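# Spell BED with blocks on the mat

## Task

Pick three of the four lettered blocks and lay them completely on the mat, adjacent to one another in one straight line, so that viewed from the scene frame's origin their upper faces show B, E, D in that order from left to right, every letter upright; the leftover block has to end up entirely off the mat (but still on the table).

## Robot and tools

Robot: two arms. left_arm sits on the +y side and carries a left hand; right_arm sits on the -y side and carries a right hand. Base positions in the scene frame: left_arm (+0.039, +0.349, +0.028) m, right_arm (+0.034, -0.355, +0.036) m, each turned only slightly about z. The side names do not match the sides of the camera pictures.

Frames: the scene frame has its origin at table-top height, halfway between the nominal bases, +z up and +x pointing out over the table. Reported hand positions (metres) and quaternions (wxyz) are in this frame. Each arm is steered by its hand point, which sits 0.05 m in front of the palm and 0.15 m from the wrist flange toward the fingers. Its +z runs along straightened fingers, +y points out of the palm, and +x runs across the palm away from the thumb on the right hand (toward the thumb on the left hand). Straight fingers reach 6 to 7 cm past the point and lie 6 cm behind it along -y. A wrist bracket on the little-finger side can strike objects. Readings can be off by a few cm, and an arm often comes to rest 1 to 3 cm (occasionally 5 cm) low or short of its command.

Row layout (28 numbers, each in [-1, 1], always all 28 even if one arm is idle): left dx, dy, dz, rx, ry, rz; left thumb_turn, thumb_bend, index, middle, ring, little; left force_limit, speed; then the identical 14 for the right arm. The six pose numbers are offsets, not poses: they count from that arm's Hand target at the moment the action or move begins, along that Hand target's own axes. 1.0 equals 0.6 m for dx, dy, dz and 180 degrees for rx, ry, rz, which together form one rotation vector. Every row in a table counts from the same starting Hand target, so repeating an offset in a new call moves the arm further. Six zeros re-request the current Hand target. The orientation sent is clipped to within 40 degrees of the measured one each step. The six finger numbers are absolute targets: -1 open/straight, +1 closed (thumb_turn +1 puts the thumb opposite the fingers). force_limit maps -1..+1 to about 0..10 N at the fingertip (0..15 N for the two thumb motors); speed rises from nearly 0 at -1 to full at +0.48 and stays full above that. To leave a hand unchanged, resend the eight hand numbers of the last row actually run for it; before any has run, send its hand_measured plus hand_force_limit and hand_speed. For a gentle grip close with speed at -0.94 or below. With the thumb turned in, the hand holds things roughly 0.035 to 0.065 m thick. To loosen, send targets more open than hand_measured.

Tools:
- execute_actions(actions, cameras): actions is a list of actions; each action is a table of up to 15 rows, one row per 1/30 s step, and a shorter table keeps its last row for the remaining steps. An empty list just returns state and all camera images.
- move(target, speed, blend, blocking, cameras): target is one 28-number row or up to 15 rows; every row's offsets count from the Hand targets at the start, not from the previous row. The hand point travels in a straight line; speed is in m/s (0.002 to 4.3, default 0.25; turning up to twice that in rad/s), one value or one per row. blend (m) rounds corners between rows; 0 stops at each. The whole move is capped at 10 s. blocking=false returns after about 0.5 s while the move continues. Paths do not avoid objects or the other arm, and faster moves lag, stray and hit harder. The result adds a move: line such as done, off_target, moving, held or fault; limits=paced means a pose was clipped, limits=held means steps were withheld.
- wait(seconds 0 to 10): lets the scene run with last commands held.
- stop(): brakes a running move.
- zoom_image(camera, region [x0, y0, x1, y1] pixels, at most 504 each way): magnifies part of the latest image from cam_high, cam_low, cam_left_wrist or cam_right_wrist (all 672x504).
- show_instructions(): shows the reference pages.
- finished_scene(scene 1): ends the scene permanently.

Results: Hand target is the last commanded pose after clipping; hand_measured, hand_stopped_by (moving, target, force, stalled, fault) and hand_load_n (fingertip force, positive pushing open) list the six motors in row order. A dropped load shows as hand_load_n near 0. Joint torques, joint velocities and motor temperatures also appear.

Avoid: letting blocks drop, slide off or fall from the table; releasing a moving block; fast impacts or hard presses on the table or fixed things; any contact between the two arms or one hand gripping the other; steering a hand near its own base (go around it); long holds with a stretched arm, which heats motors (85 °C warns, 100 °C makes the arm collapse for 30 to 60 s). To end a press, command the target back past the hand point. Occasionally a loose block gets nudged by itself, so check the final layout before finishing.

Each tool is called in YAML: its name, and indented under it one key for each argument.

Reference images:

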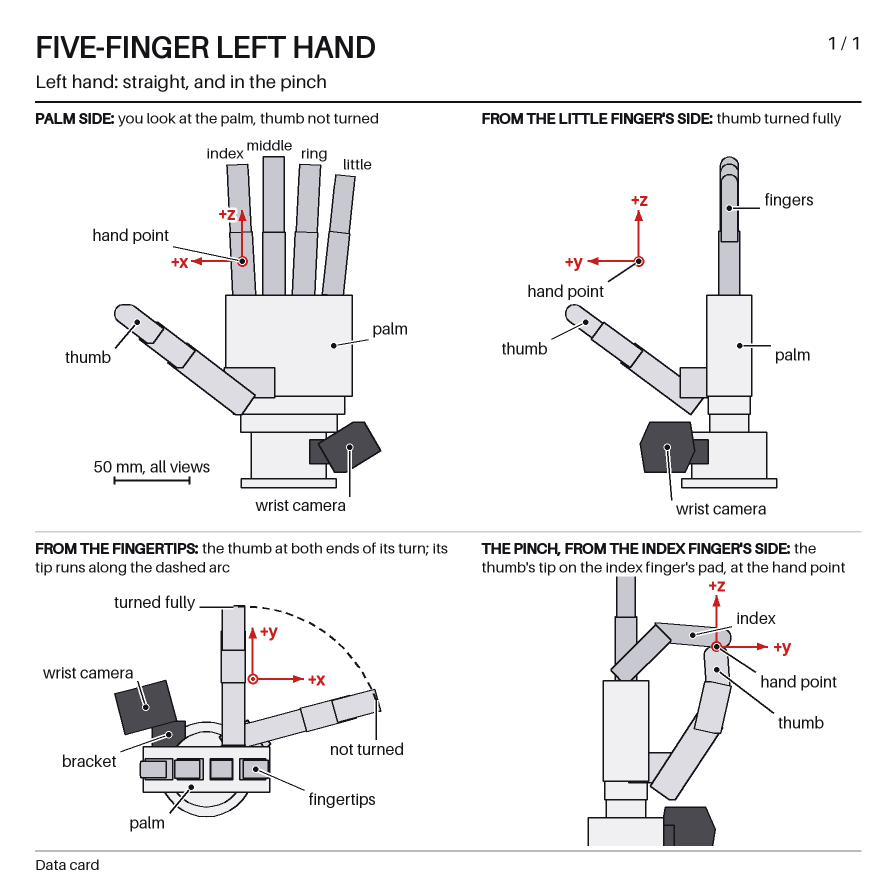

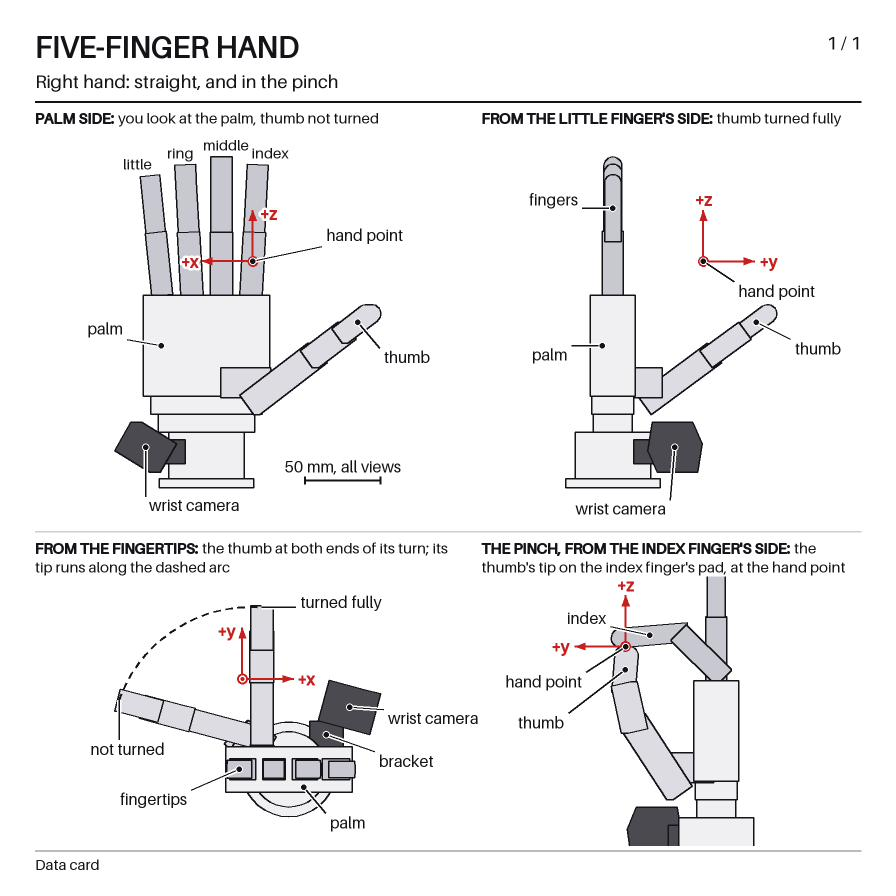

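## Session

execute_actions:
  actions: []

Scene clock: 0.00 s.
left_arm: end_effector_position=(+0.2595, +0.1109, +0.3212) hand_measured=(-1.000, -1.000, -1.000, -1.000, -1.000, -1.000) hand_load_n=(+0.0, +0.0, +0.0, +0.0, -0.5, +0.0) hand_stopped_by=(target, target, target, target, target, target) hand_force_limit=0.00 hand_speed=-0.80 end_effector_quat_wxyz=(-0.023, -0.610, +0.781, -0.133) | right_arm: end_effector_position=(+0.4898, -0.3151, +0.3309) hand_measured=(-1.000, -1.000, -1.000, -1.000, -1.000, -1.000) hand_load_n=(+0.5, +0.0, +0.0, +0.0, +0.0, +0.0) hand_stopped_by=(target, target, target, target, target, target) hand_force_limit=0.00 hand_speed=-0.80 end_effector_quat_wxyz=(+0.155, +0.959, +0.171, +0.163)
Joint positions: left_arm=[-0.583 1.125 1.27 -1.476 0.125 -0.363] | right_arm=[0.43 1.395 1.426 -1.326 0.366 -1.605]
Joint velocities: within noise
Joint torques (N m): no reading
Motor temperatures (°C): left_arm=[33 33 31 32 33 33] | right_arm=[31 32 31 30 33 32]
Heat: left arm: hottest waist 33 °C; right arm: hottest wrist yaw 33 °C.
Hand target: left_arm +0.2643, +0.1076, +0.3326; -0.018, -0.608, +0.780, -0.147 | right_arm +0.4948, -0.3131, +0.3427; +0.153, +0.958, +0.168, +0.178

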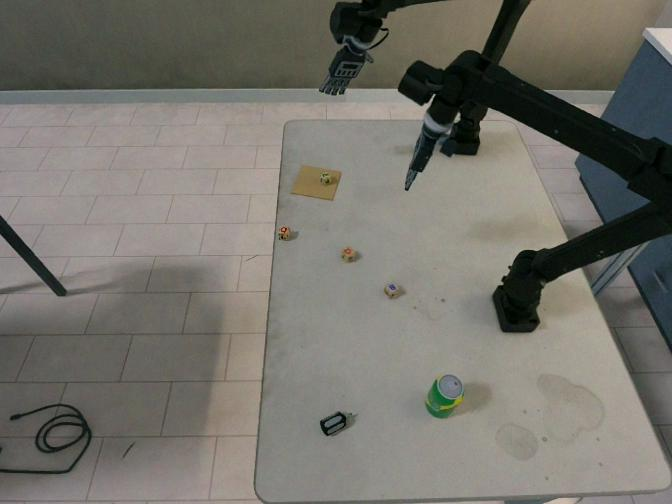

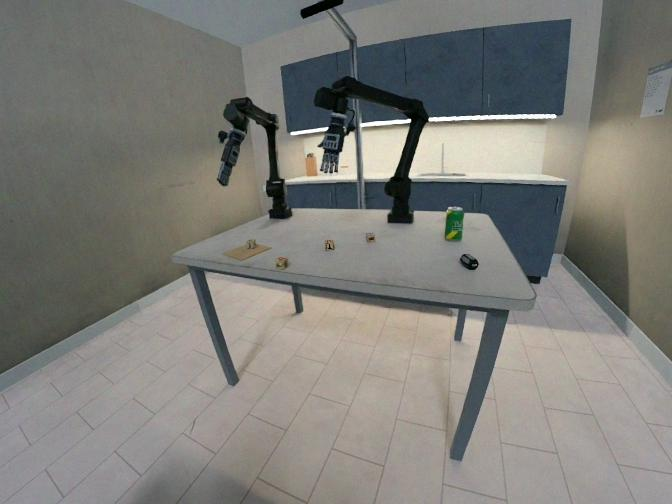

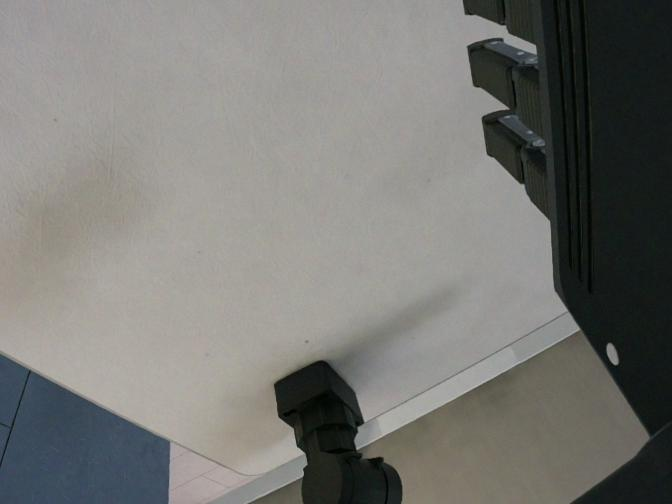

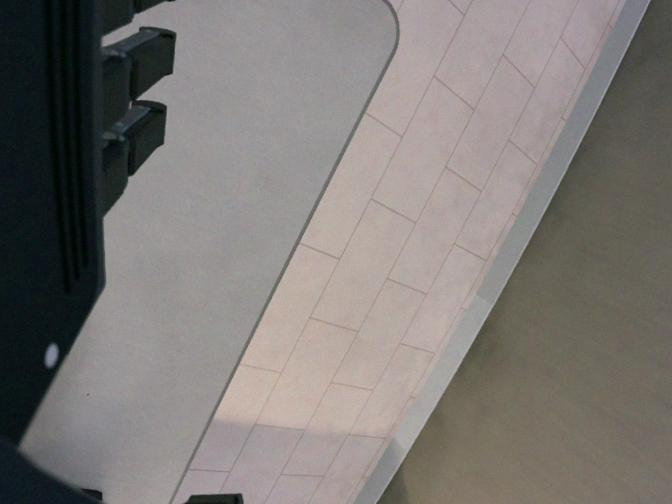

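zoom_image:
  camera: "cam_high"
  region: [266, 150, 426, 310]

zoom_image:
  camera: "cam_high"
  region: [280, 155, 350, 207]

zoom_image:
  camera: "cam_high"
  region: [270, 220, 310, 250]

zoom_image:
  camera: "cam_high"
  region: [330, 240, 370, 270]

zoom_image:
  camera: "cam_high"
  region: [372, 276, 412, 306]

zoom_image:
  camera: "cam_low"
  region: [210, 220, 400, 290]

Scaled by 3.150 from the camera's 672x504 image, which has a finer 960x720 frame.

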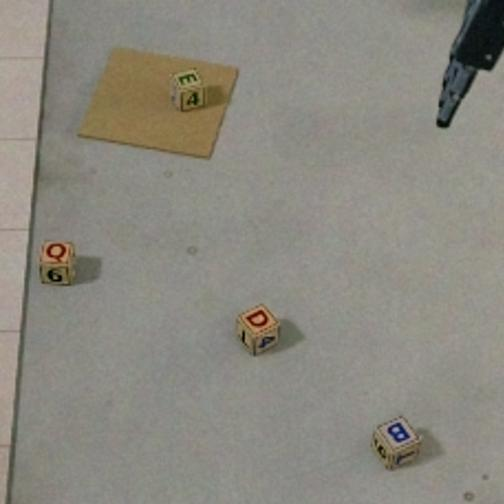

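Scaled by 7.200 from the camera's 672x504 image, which has a finer 960x720 frame.

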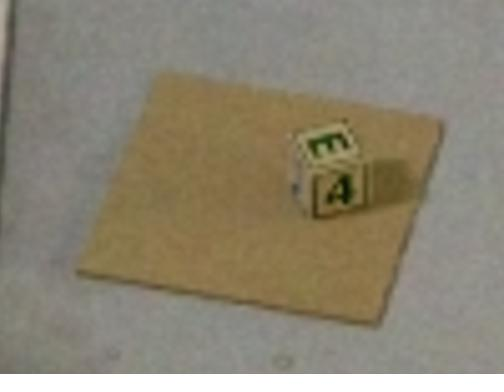

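Scaled by 12.600 from the camera's 672x504 image, which has a finer 960x720 frame.

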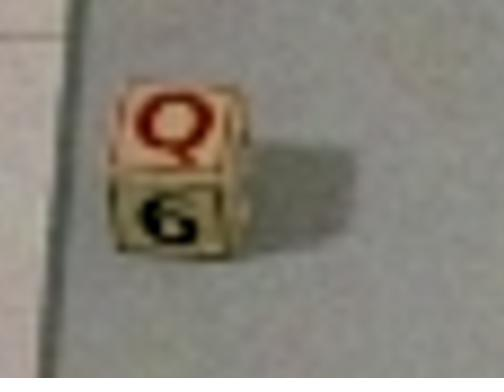

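Scaled by 12.600 from the camera's 672x504 image, which has a finer 960x720 frame.

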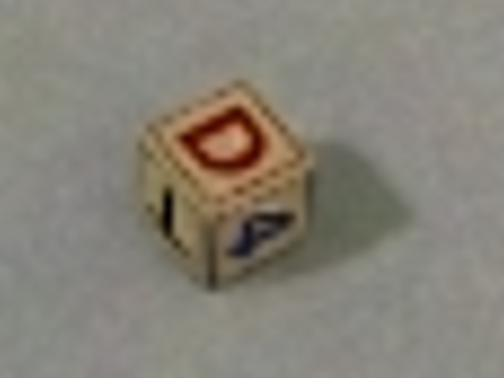

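Scaled by 12.600 from the camera's 672x504 image, which has a finer 960x720 frame.

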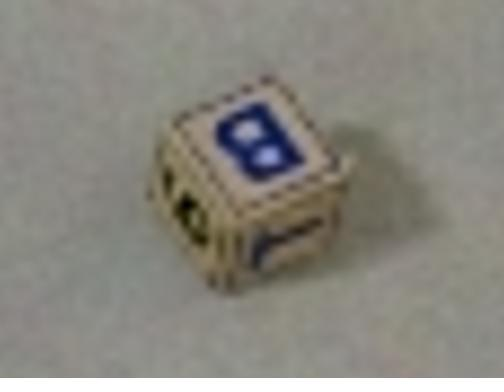

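Scaled by 2.653 from the camera's 672x504 image, which has a finer 960x720 frame.

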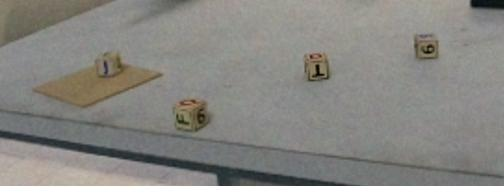

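zoom_image:
  camera: "cam_high"
  region: [314, 166, 338, 190]

zoom_image:
  camera: "cam_low"
  region: [220, 230, 280, 275]

zoom_image:
  camera: "cam_low"
  region: [310, 225, 380, 260]

zoom_image:
  camera: "cam_high"
  region: [337, 243, 361, 267]

zoom_image:
  camera: "cam_high"
  region: [380, 279, 404, 303]

Scaled by 21.000 from the camera's 672x504 image, which has a finer 960x720 frame.

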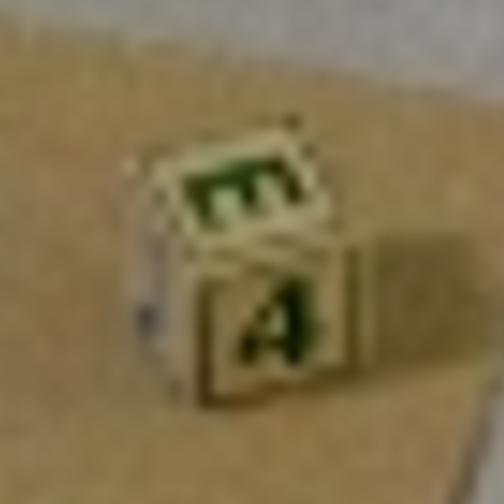

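Scaled by 8.400 from the camera's 672x504 image, which has a finer 960x720 frame.

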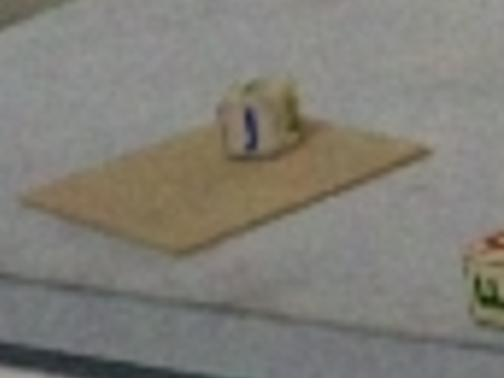

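Scaled by 7.200 from the camera's 672x504 image, which has a finer 960x720 frame.

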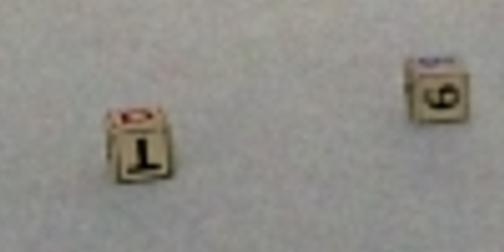

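Scaled by 21.000 from the camera's 672x504 image, which has a finer 960x720 frame.

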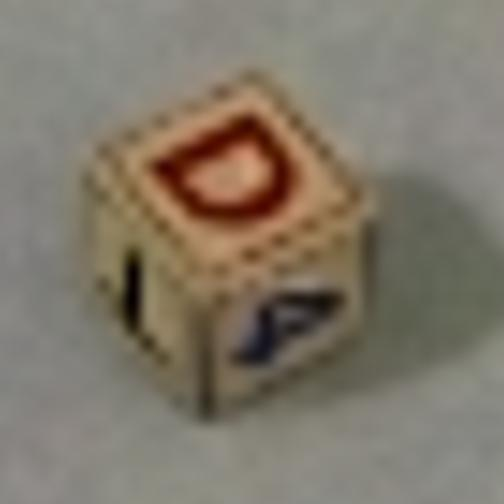

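Scaled by 21.000 from the camera's 672x504 image, which has a finer 960x720 frame.

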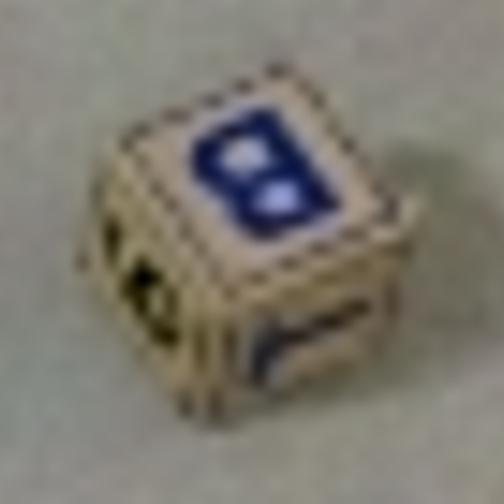

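move:
  target:
    - [-0.34, 0.04, -0.108, 0.0471, -0.0473, -0.2178, -1, -1, -1, -1, -1, -1, 0, -0.8, 0.0357, -0.174, 0.0603, 0.1378, -0.0317, 0.5378, 1, -0.65, -0.1, -0.1, 0.9, 0.9, 0, 0]
    - [-0.679, 0.079, -0.216, 0.0942, -0.0945, -0.4356, -1, -1, -1, -1, -1, -1, 0, -0.8, 0.0965, -0.3403, 0.2397, -0.1425, 0.2014, 0.9413, 1, -0.65, -0.1, -0.1, 0.9, 0.9, 0, 0]
  speed: 0.35
  blend: [0.05, 0]
  cameras: ["all"]

Scene clock: 259.53 s.
left_arm: end_effector_position=(+0.2950, +0.5219, +0.3422) hand_measured=(-1.000, -1.000, -1.000, -1.000, -1.000, -1.000) hand_load_n=(+0.0, +0.0, +0.0, +0.0, +0.0, +0.0) hand_stopped_by=(target, target, target, target, target, target) hand_force_limit=0.00 hand_speed=-0.80 end_effector_quat_wxyz=(-0.057, +0.973, -0.197, +0.108) | right_arm: end_effector_position=(+0.5354, -0.1531, +0.1447) hand_measured=(+1.000, -0.650, -0.100, -0.100, +0.900, +0.900) hand_load_n=(+0.0, +0.0, +0.0, +0.0, +0.0, +0.0) hand_stopped_by=(target, target, target, target, target, target) hand_force_limit=0.00 hand_speed=0.00 end_effector_quat_wxyz=(+0.044, -0.151, +0.910, -0.384)
Joint positions: left_arm=[0.846 1.117 1.321 -1.565 0.127 -0.348] | right_arm=[0.629 1.844 1.533 -1.542 0.753 1.923]
Joint torques (N m): left_arm=[1.85 -5.3 13.38 1.03 0.15 -0.28] | right_arm=[0.15 -11.75 10.32 -1.07 0.37 0.07]
Motor temperatures (°C): left_arm=[33 34 48 32 33 32] | right_arm=[31 34 40 30 32 32]
Heat: left arm: hottest elbow 48 °C; right arm: hottest elbow 40 °C.
Hand target: left_arm +0.3050, +0.5348, +0.3620; -0.083, +0.971, -0.189, +0.123 | right_arm +0.5478, -0.1417, +0.1595; +0.060, -0.143, +0.913, -0.377
Off the commanded pose: left_arm 0.026 m, 3 deg | right_arm 0.022 m, 2 deg.
move: off_target (left_arm, right_arm)
camera_calibration:
cam_left_wrist: T_world_to_cam=[[0.604027, 0.768984, 0.209319, -0.65261], [0.527307, -0.582557, 0.618527, -0.0640041], [0.597578, -0.263231, -0.757371, 0.329461], [0, 0, 0, 1]] pos_world=[0.231066, 0.551285, 0.425716]
cam_right_wrist: T_world_to_cam=[[-0.480509, 0.587892, -0.650764, 0.439894], [0.61193, 0.756304, 0.2314, -0.250606], [0.628213, -0.287033, -0.72316, -0.157804], [0, 0, 0, 1]] pos_world=[0.463861, -0.11437, 0.230141]

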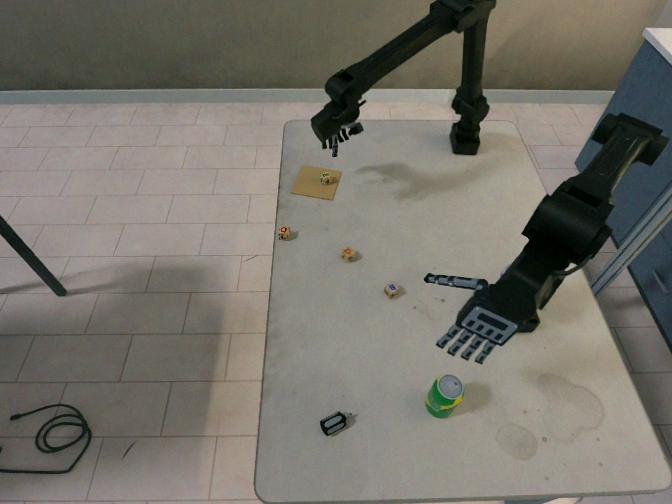

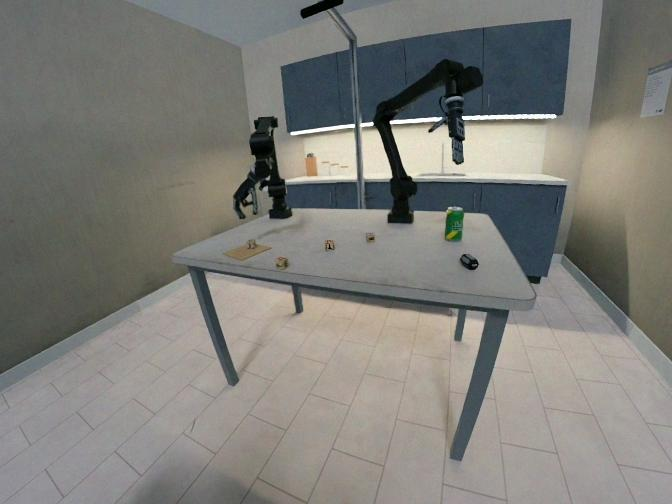

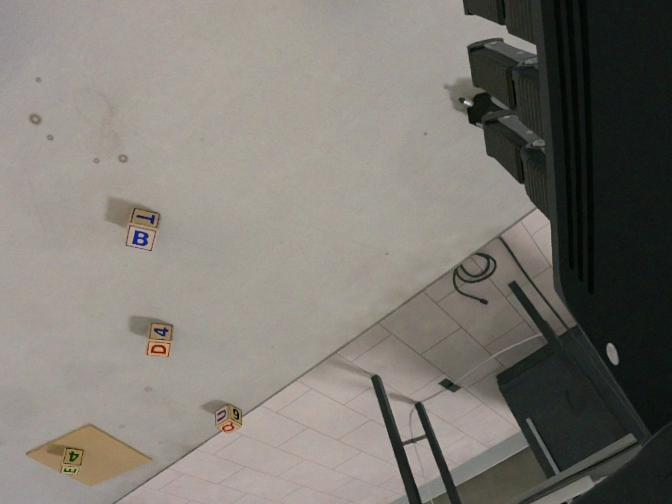

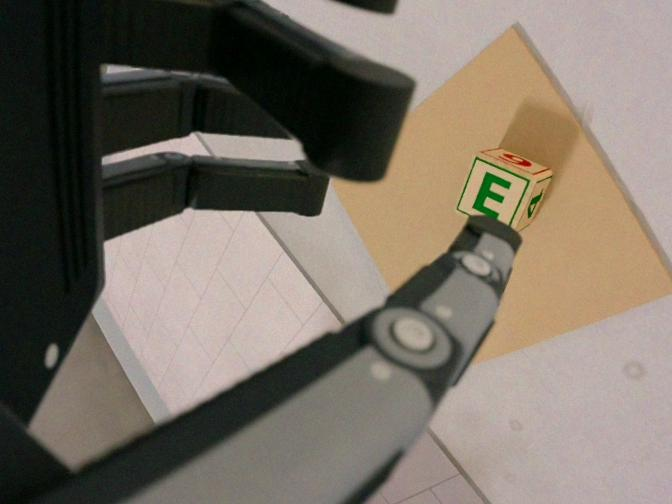

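zoom_image:
  camera: "cam_right_wrist"
  region: [420, 120, 588, 246]

zoom_image:
  camera: "cam_left_wrist"
  region: [20, 180, 260, 500]

Scaled by 3.000 from the camera's 672x504 image, which has a finer 960x720 frame.

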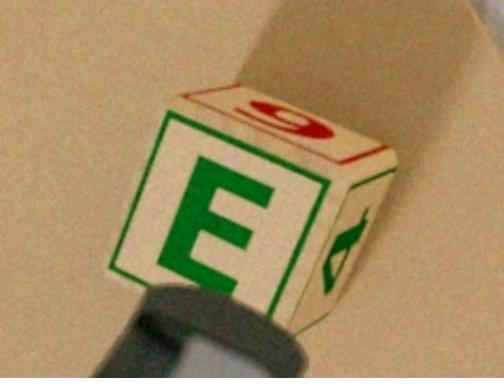

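Scaled by 1.575 from the camera's 672x504 image, which has a finer 960x720 frame.

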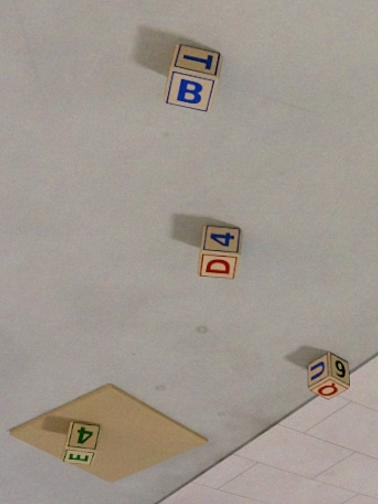

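move:
  target: [0,0,0,0,0,0,-1,-1,-1,-1,-1,-1,0,-0.8,-0.0315,0.0582,0.0702,0.056,-0.0343,-0.0295,1,-0.5,-0.2,-0.2,0.9,0.9,0,0]
  cameras: ["cam_right_wrist", "cam_high"]

Scene clock: 313.53 s.
left_arm: end_effector_position=(+0.2950, +0.5219, +0.3422) hand_measured=(-1.000, -1.000, -1.000, -1.000, -1.000, -1.000) hand_load_n=(+0.0, +0.0, +0.0, +0.0, +0.0, +0.0) hand_stopped_by=(target, target, target, target, target, target) hand_force_limit=0.00 hand_speed=-0.80 end_effector_quat_wxyz=(-0.057, +0.973, -0.197, +0.108) | right_arm: end_effector_position=(+0.5676, -0.1428, +0.1052) hand_measured=(+1.000, -0.500, -0.200, -0.200, +0.900, +0.900) hand_load_n=(+0.0, +0.0, +0.0, +0.0, +0.0, +0.0) hand_stopped_by=(target, target, target, target, target, target) hand_force_limit=0.00 hand_speed=0.00 end_effector_quat_wxyz=(+0.100, -0.196, +0.865, -0.450)
Joint positions: left_arm=[0.846 1.117 1.321 -1.565 0.127 -0.348] | right_arm=[0.664 1.932 1.504 -1.368 0.94 1.845]
Joint torques (N m): left_arm=[1.9 -5.25 13.39 1.01 0.15 -0.28] | right_arm=[0.03 -13.1 5.91 -0.08 0.69 -0.1]
Motor temperatures (°C): left_arm=[33 33 58 32 33 32] | right_arm=[31 35 42 30 32 32]
Heat: left arm: hottest elbow 58 °C; right arm: hottest elbow 42 °C.
Hand target: left_arm +0.3050, +0.5348, +0.3620; -0.083, +0.971, -0.189, +0.123 | right_arm +0.5674, -0.1406, +0.1052; +0.104, -0.200, +0.864, -0.450
Off the commanded pose: left_arm 0.026 m, 3 deg | right_arm 0.002 m, 1 deg.
move: off_target (left_arm)
camera_calibration:
cam_right_wrist: T_world_to_cam=[[-0.482459, 0.423363, -0.76681, 0.413321], [0.486106, 0.857663, 0.167677, -0.176381], [0.728652, -0.291854, -0.619586, -0.272189], [0, 0, 0, 1]] pos_world=[0.483481, -0.103148, 0.177869]
Images, in order (width x height): cam_high 672x504, cam_right_wrist 672x504.

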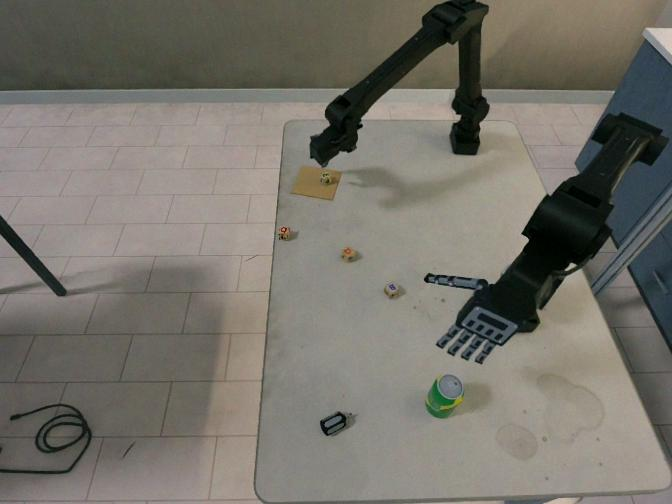

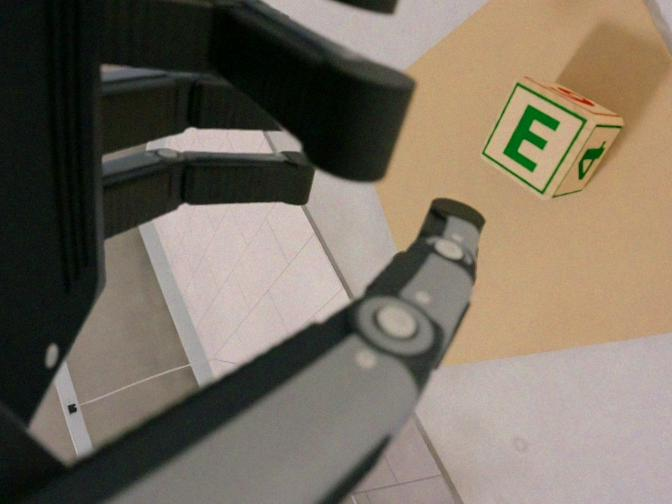

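zoom_image:
  camera: "cam_right_wrist"
  region: [460, 60, 640, 210]

Scaled by 2.800 from the camera's 672x504 image, which has a finer 960x720 frame.

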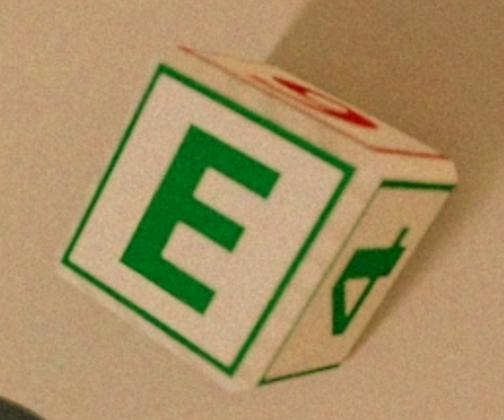

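move:
  target: [0.1107,-0.1108,-0.510,0.239,0,0,-1,-1,-1,-1,-1,-1,0,-0.8,0.0268,0.0588,0.0472,0,0.0091,0.0064,1,-0.5,-0.2,-0.2,0.9,0.9,0,0]
  cameras: ["cam_right_wrist", "cam_high", "cam_low"]

Scene clock: 355.77 s.
left_arm: end_effector_position=(+0.3052, +0.5383, +0.6735) hand_measured=(-1.000, -1.000, -1.000, -1.000, -1.000, -1.000) hand_load_n=(+0.0, +0.0, +0.0, +0.0, +0.0, +0.0) hand_stopped_by=(target, target, target, target, target, target) hand_force_limit=0.00 hand_speed=-0.80 end_effector_quat_wxyz=(-0.439, +0.869, -0.136, +0.185) | right_arm: end_effector_position=(+0.5561, -0.1517, +0.0685) hand_measured=(+1.000, -0.500, -0.200, -0.200, +0.900, +0.900) hand_load_n=(+0.0, +0.0, +0.0, +0.0, +0.0, +0.0) hand_stopped_by=(target, target, target, target, target, target) hand_force_limit=0.00 hand_speed=0.00 end_effector_quat_wxyz=(+0.097, -0.185, +0.867, -0.453)
Joint positions: left_arm=[0.569 1.171 2.225 -1.683 -0.378 -0.505] | right_arm=[0.664 1.955 1.428 -1.299 0.939 1.883]
Joint torques (N m): left_arm=[0.91 -2.9 7.99 1.1 -0.19 -0.29] | right_arm=[-0.03 -11.93 5.33 -0.12 0.43 0.07]
Motor temperatures (°C): left_arm=[33 33 60 32 33 32] | right_arm=[31 36 38 30 33 32]
Heat: left arm: hottest elbow 60 °C; right arm: hottest elbow 38 °C.
Hand target: left_arm +0.3054, +0.5351, +0.6821; -0.433, +0.873, -0.131, +0.183 | right_arm +0.5541, -0.1504, +0.0599; +0.096, -0.185, +0.867, -0.452
Off the commanded pose: left_arm 0.009 m, 1 deg | right_arm 0.009 m, 0 deg.
joint sent to its limit (left arm) — joint 4 (wrist pitch), lower limit. The joint targets still meet the commanded pose.
move: done
camera_calibration:
cam_right_wrist: T_world_to_cam=[[-0.470106, 0.432254, -0.769517, 0.378047], [0.504578, 0.846961, 0.167503, -0.16885], [0.724155, -0.309537, -0.616268, -0.289564], [0, 0, 0, 1]] pos_world=[0.47261, -0.110033, 0.140748]
Images, in order (width x height): cam_high 672x504, cam_low 672x504, cam_right_wrist 672x504.

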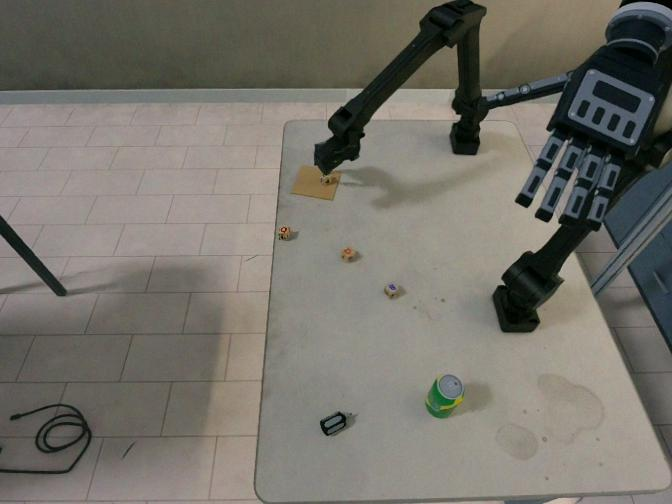

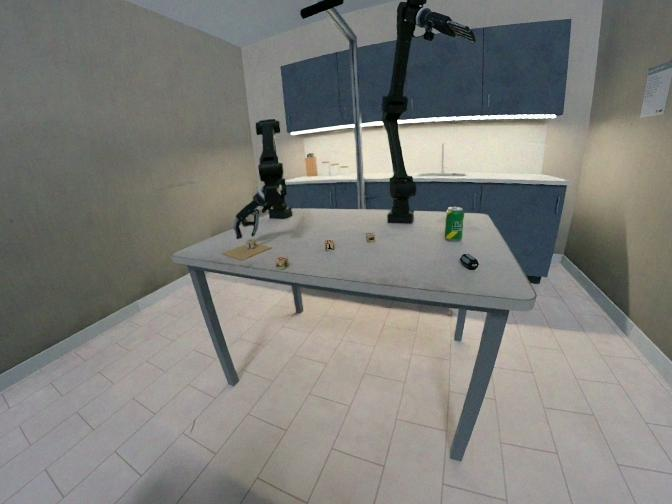

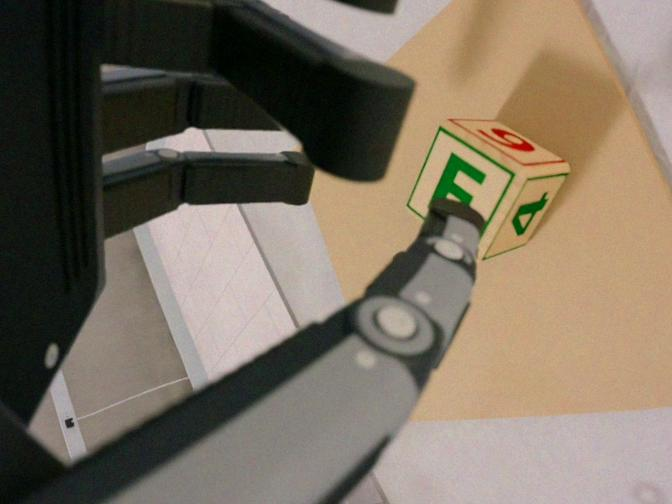

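zoom_image:
  camera: "cam_right_wrist"
  region: [390, 100, 590, 270]

zoom_image:
  camera: "cam_low"
  region: [220, 200, 290, 265]

Scaled by 2.520 from the camera's 672x504 image, which has a finer 960x720 frame.

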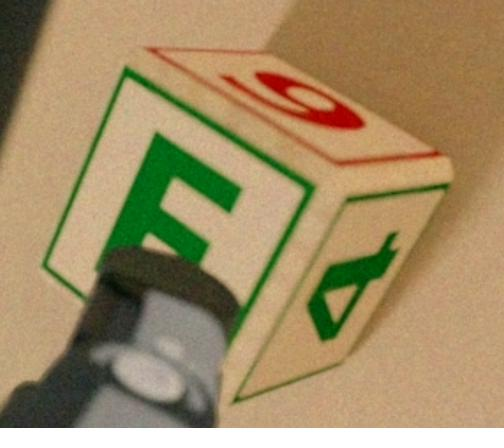

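Scaled by 7.200 from the camera's 672x504 image, which has a finer 960x720 frame.

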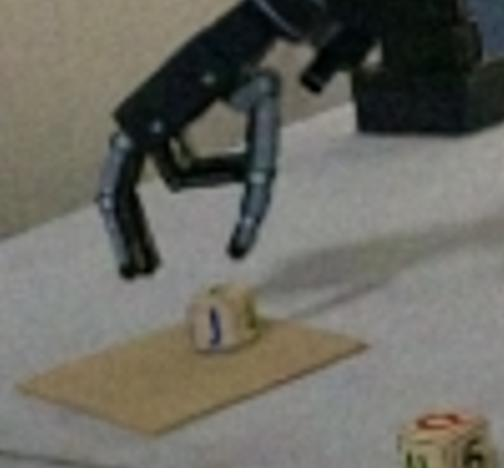

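move:
  target: [0,0,0,0,0,0,-1,-1,-1,-1,-1,-1,0,-0.8,0.0005,0.0492,0.027,0,0,0,1,-0.65,-0.2,-0.2,0.9,0.9,0,0]
  speed: 0.12
  cameras: ["cam_right_wrist", "cam_low"]

zoom_image:
  camera: "cam_low"
  region: [220, 200, 290, 265]

Scene clock: 393.03 s.
left_arm: end_effector_position=(+0.3052, +0.5383, +0.6735) hand_measured=(-1.000, -1.000, -1.000, -1.000, -1.000, -1.000) hand_load_n=(+0.0, +0.0, +0.0, +0.0, +0.0, +0.0) hand_stopped_by=(target, target, target, target, target, target) hand_force_limit=0.00 hand_speed=-0.80 end_effector_quat_wxyz=(-0.439, +0.869, -0.136, +0.185) | right_arm: end_effector_position=(+0.5539, -0.1511, +0.0299) hand_measured=(+1.000, -0.650, -0.200, -0.200, +0.900, +0.900) hand_load_n=(+0.0, +0.0, +0.0, +0.0, +0.0, +0.0) hand_stopped_by=(target, target, target, target, target, target) hand_force_limit=0.00 hand_speed=0.00 end_effector_quat_wxyz=(+0.092, -0.186, +0.866, -0.454)
Joint positions: left_arm=[0.569 1.171 2.225 -1.683 -0.378 -0.505] | right_arm=[0.667 2.013 1.405 -1.236 0.937 1.894]
Joint torques (N m): left_arm=[0.97 -3.02 8.09 1.16 -0.19 -0.3] | right_arm=[0.32 -12.81 5.19 -0.17 0.45 0.06]
Motor temperatures (°C): left_arm=[33 33 53 32 33 32] | right_arm=[31 38 38 30 33 32]
Heat: left arm: hottest elbow 53 °C; right arm: hottest shoulder 38 °C.
Hand target: left_arm +0.3054, +0.5351, +0.6821; -0.433, +0.873, -0.131, +0.183 | right_arm +0.5525, -0.1471, +0.0265; +0.096, -0.184, +0.867, -0.452
Off the commanded pose: left_arm 0.009 m, 1 deg | right_arm 0.006 m, 1 deg.
joint sent to its limit (left arm) — joint 4 (wrist pitch), lower limit. The joint targets still meet the commanded pose.
move: done
camera_calibration:
cam_right_wrist: T_world_to_cam=[[-0.47508, 0.429924, -0.767766, 0.349487], [0.509049, 0.845975, 0.158728, -0.164145], [0.717752, -0.315423, -0.620758, -0.308816], [0, 0, 0, 1]] pos_world=[0.471245, -0.108798, 0.102678]
Images, in order (width x height): cam_low 672x504, cam_right_wrist 672x504.

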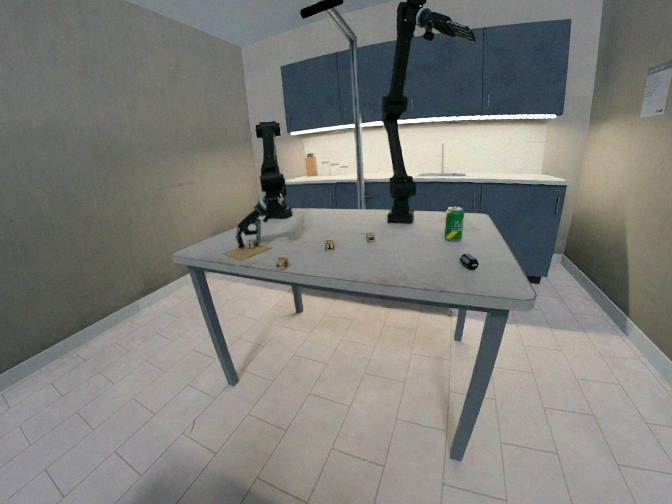

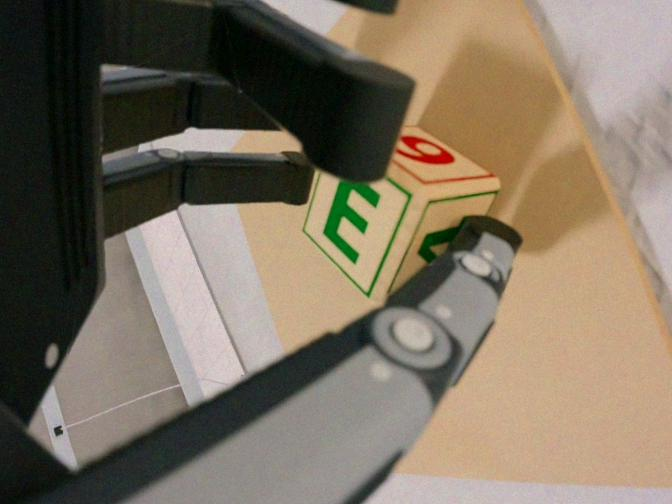

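Scaled by 7.200 from the camera's 672x504 image, which has a finer 960x720 frame.

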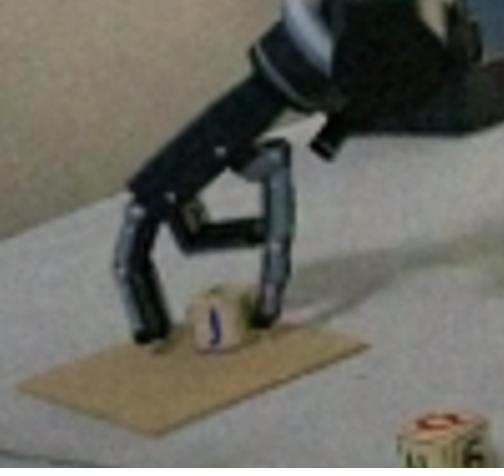

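move:
  target:
    - [0,0,0,0,0,0,-1,-1,-1,-1,-1,-1,0,-0.8,0,0.0082,0.0057,0,0,0,1,-0.65,-0.2,-0.2,0.9,0.9,0,0]
    - [0,0,0,0,0,0,-1,-1,-1,-1,-1,-1,0,-0.8,0,0.0082,0.0057,0,0,0,1,-0.44,0.14,0.16,0.9,0.9,-0.5,-0.9]
  speed: 0.1
  cameras: ["cam_right_wrist", "cam_low"]

zoom_image:
  camera: "cam_low"
  region: [220, 200, 290, 265]

Scene clock: 409.07 s.
left_arm: end_effector_position=(+0.3052, +0.5383, +0.6735) hand_measured=(-1.000, -1.000, -1.000, -1.000, -1.000, -1.000) hand_load_n=(-0.5, +0.0, +0.0, -0.5, +0.0, +0.0) hand_stopped_by=(target, target, target, target, target, target) hand_force_limit=0.00 hand_speed=-0.80 end_effector_quat_wxyz=(-0.439, +0.869, -0.136, +0.185) | right_arm: end_effector_position=(+0.5563, -0.1495, +0.0297) hand_measured=(+1.000, -0.534, +0.068, +0.030, +0.900, +0.900) hand_load_n=(-1.0, +7.5, +5.0, +2.5, +0.0, +0.0) hand_stopped_by=(target, force, force, force, target, target) hand_force_limit=-0.50 hand_speed=-0.90 end_effector_quat_wxyz=(+0.097, -0.183, +0.868, -0.452)
Joint positions: left_arm=[0.569 1.171 2.225 -1.683 -0.378 -0.505] | right_arm=[0.667 2.013 1.405 -1.224 0.937 1.895]
Joint torques (N m): left_arm=[0.97 -3.02 8.08 1.13 -0.19 -0.29] | right_arm=[0.21 -12.28 4.92 -0.13 0.45 0.07]
Heat: left arm: hottest elbow 52 °C; right arm: hottest shoulder 37 °C.
Hand target: left_arm +0.3054, +0.5351, +0.6821; -0.433, +0.873, -0.131, +0.183 | right_arm +0.5524, -0.1472, +0.0205; +0.096, -0.184, +0.867, -0.452
Off the commanded pose: left_arm 0.009 m, 1 deg | right_arm 0.010 m, 0 deg.
joint sent to its limit (left arm) — joint 4 (wrist pitch), lower limit. The joint targets still meet the commanded pose.
move: done
camera_calibration:
cam_right_wrist: T_world_to_cam=[[-0.46653, 0.435809, -0.769688, 0.345991], [0.507644, 0.84453, 0.170488, -0.166561], [0.724325, -0.31119, -0.615235, -0.313313], [0, 0, 0, 1]] pos_world=[0.472909, -0.107621, 0.101941]
Images, in order (width x height): cam_low 672x504, cam_right_wrist 672x504.

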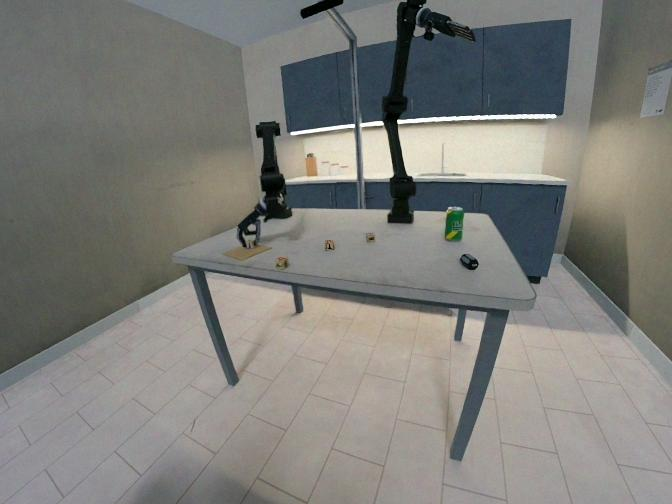

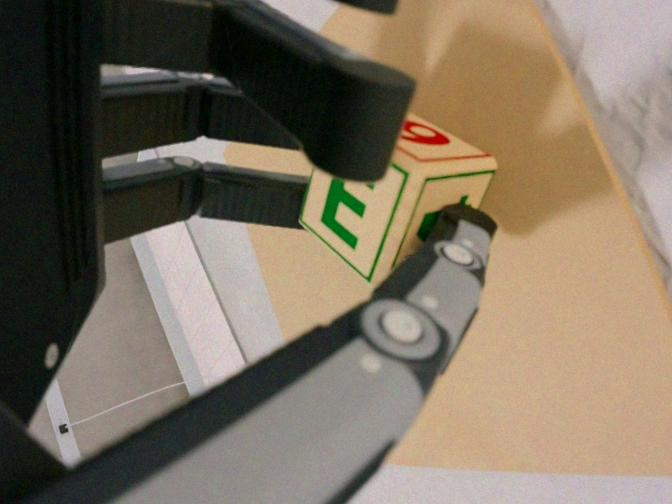

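Scaled by 7.200 from the camera's 672x504 image, which has a finer 960x720 frame.

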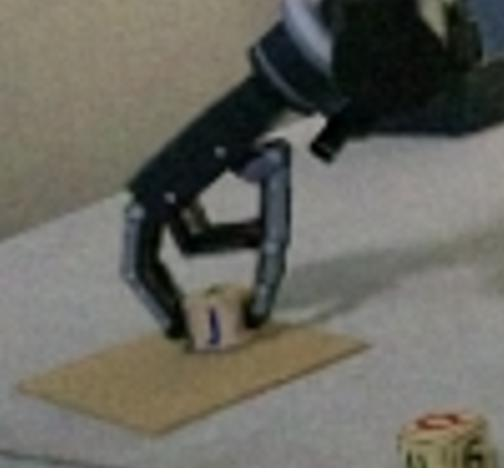

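move:
  target:
    - [0,0,0,0,0,0,-1,-1,-1,-1,-1,-1,0,-0.8,0,-0.1092,-0.0765,0,0,0,1,-0.44,0.14,0.16,0.9,0.9,-0.5,-0.9]
    - [0,0,0,0,0,0,-1,-1,-1,-1,-1,-1,0,-0.8,-0.0187,-0.1187,-0.076,0,-0.6508,-0.4557,1,-0.44,0.14,0.16,0.9,0.9,-0.5,-0.9]
  speed: [0.15, 0.3]
  blend: [0.02, 0]
  cameras: ["cam_right_wrist", "cam_low", "cam_high"]

zoom_image:
  camera: "cam_low"
  region: [215, 190, 295, 265]

zoom_image:
  camera: "cam_high"
  region: [280, 130, 360, 210]

Scene clock: 437.43 s.
left_arm: end_effector_position=(+0.3052, +0.5383, +0.6735) hand_measured=(-1.000, -1.000, -1.000, -1.000, -1.000, -1.000) hand_load_n=(-0.5, +0.0, +0.0, +0.0, +0.0, +0.0) hand_stopped_by=(target, target, target, target, target, target) hand_force_limit=0.00 hand_speed=-0.80 end_effector_quat_wxyz=(-0.439, +0.869, -0.136, +0.185) | right_arm: end_effector_position=(+0.5425, -0.1456, +0.0911) hand_measured=(+1.000, -0.534, +0.068, +0.030, +0.900, +0.900) hand_load_n=(-1.0, +8.0, +5.0, +3.0, +0.0, +0.0) hand_stopped_by=(target, force, force, force, target, target) hand_force_limit=-0.50 hand_speed=-0.90 end_effector_quat_wxyz=(-0.453, +0.884, -0.109, +0.036)
Joint positions: left_arm=[0.569 1.171 2.225 -1.683 -0.378 -0.505] | right_arm=[0.22 1.782 1.22 -0.554 -0.859 -0.954]
Joint torques (N m): left_arm=[0.97 -3.14 8.03 1.18 -0.19 -0.29] | right_arm=[-0.91 -10.87 10.71 0.14 -0.66 -0.1]
Heat: left arm: hottest elbow 50 °C; right arm: hottest shoulder 37 °C.
Hand target: left_arm +0.3054, +0.5351, +0.6821; -0.433, +0.873, -0.131, +0.183 | right_arm +0.5641, -0.1456, +0.1051; -0.459, +0.881, -0.100, +0.052
Off the commanded pose: left_arm 0.009 m, 1 deg | right_arm 0.026 m, 2 deg.
joint sent to its limit (left arm) — joint 4 (wrist pitch), lower limit. The joint targets still meet the commanded pose.
move: off_target (right_arm)
camera_calibration:
cam_right_wrist: T_world_to_cam=[[0.0843534, -0.636268, -0.766843, -0.0701495], [-0.906593, -0.36836, 0.205911, 0.414102], [-0.413489, 0.677845, -0.607909, 0.496209], [0, 0, 0, 1]] pos_world=[0.586517, -0.228447, 0.162587]
Images, in order (width x height): cam_high 672x504, cam_low 672x504, cam_right_wrist 672x504.

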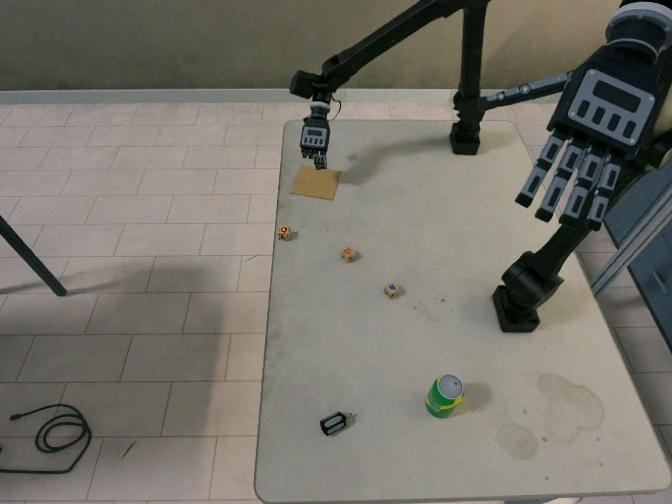

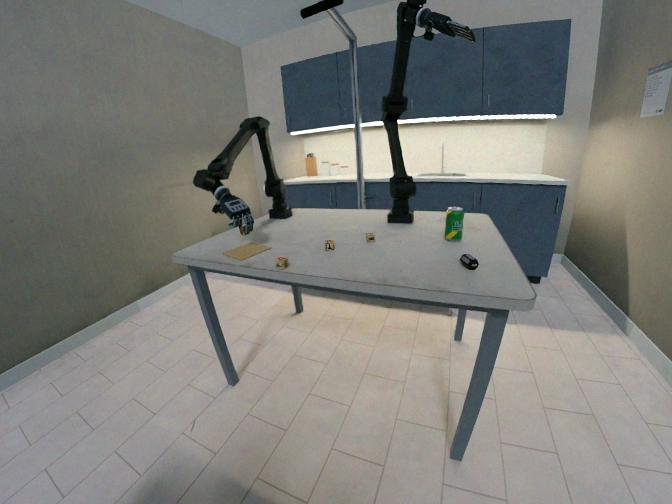

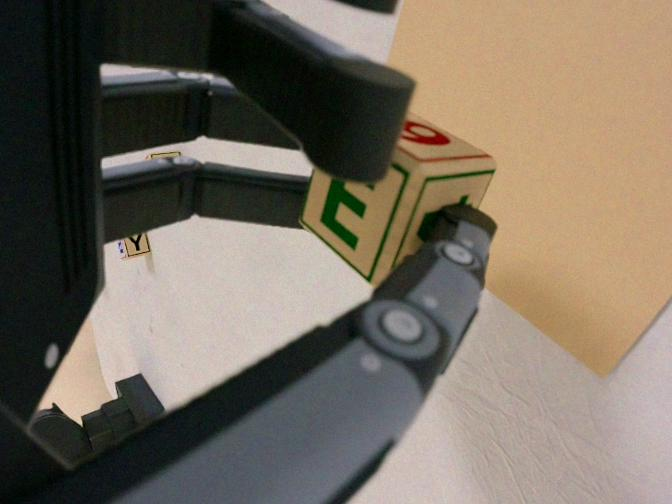

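Scaled by 6.300 from the camera's 672x504 image, which has a finer 960x720 frame.

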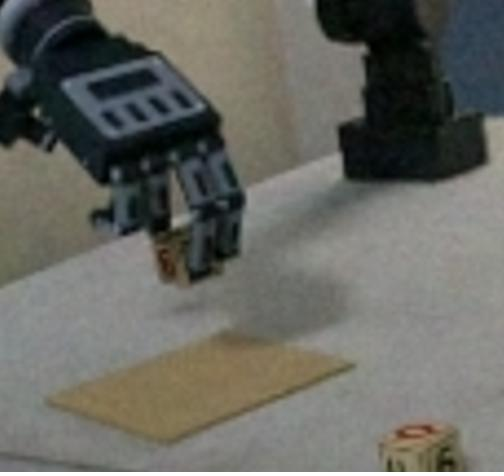

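Scaled by 6.300 from the camera's 672x504 image, which has a finer 960x720 frame.

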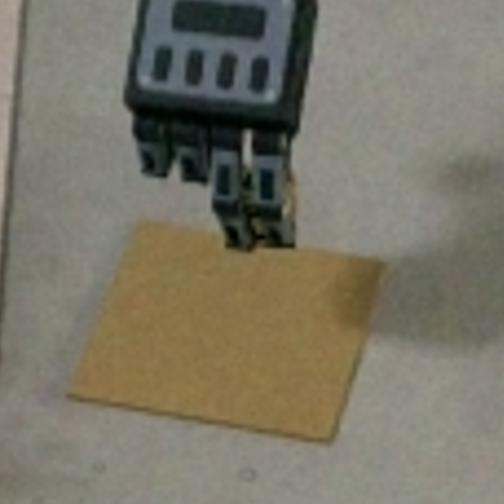

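zoom_image:
  camera: "cam_right_wrist"
  region: [290, 90, 510, 300]

Scaled by 2.291 from the camera's 672x504 image, which has a finer 960x720 frame.

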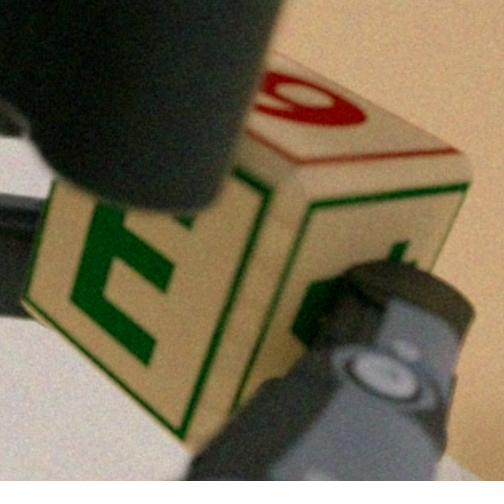

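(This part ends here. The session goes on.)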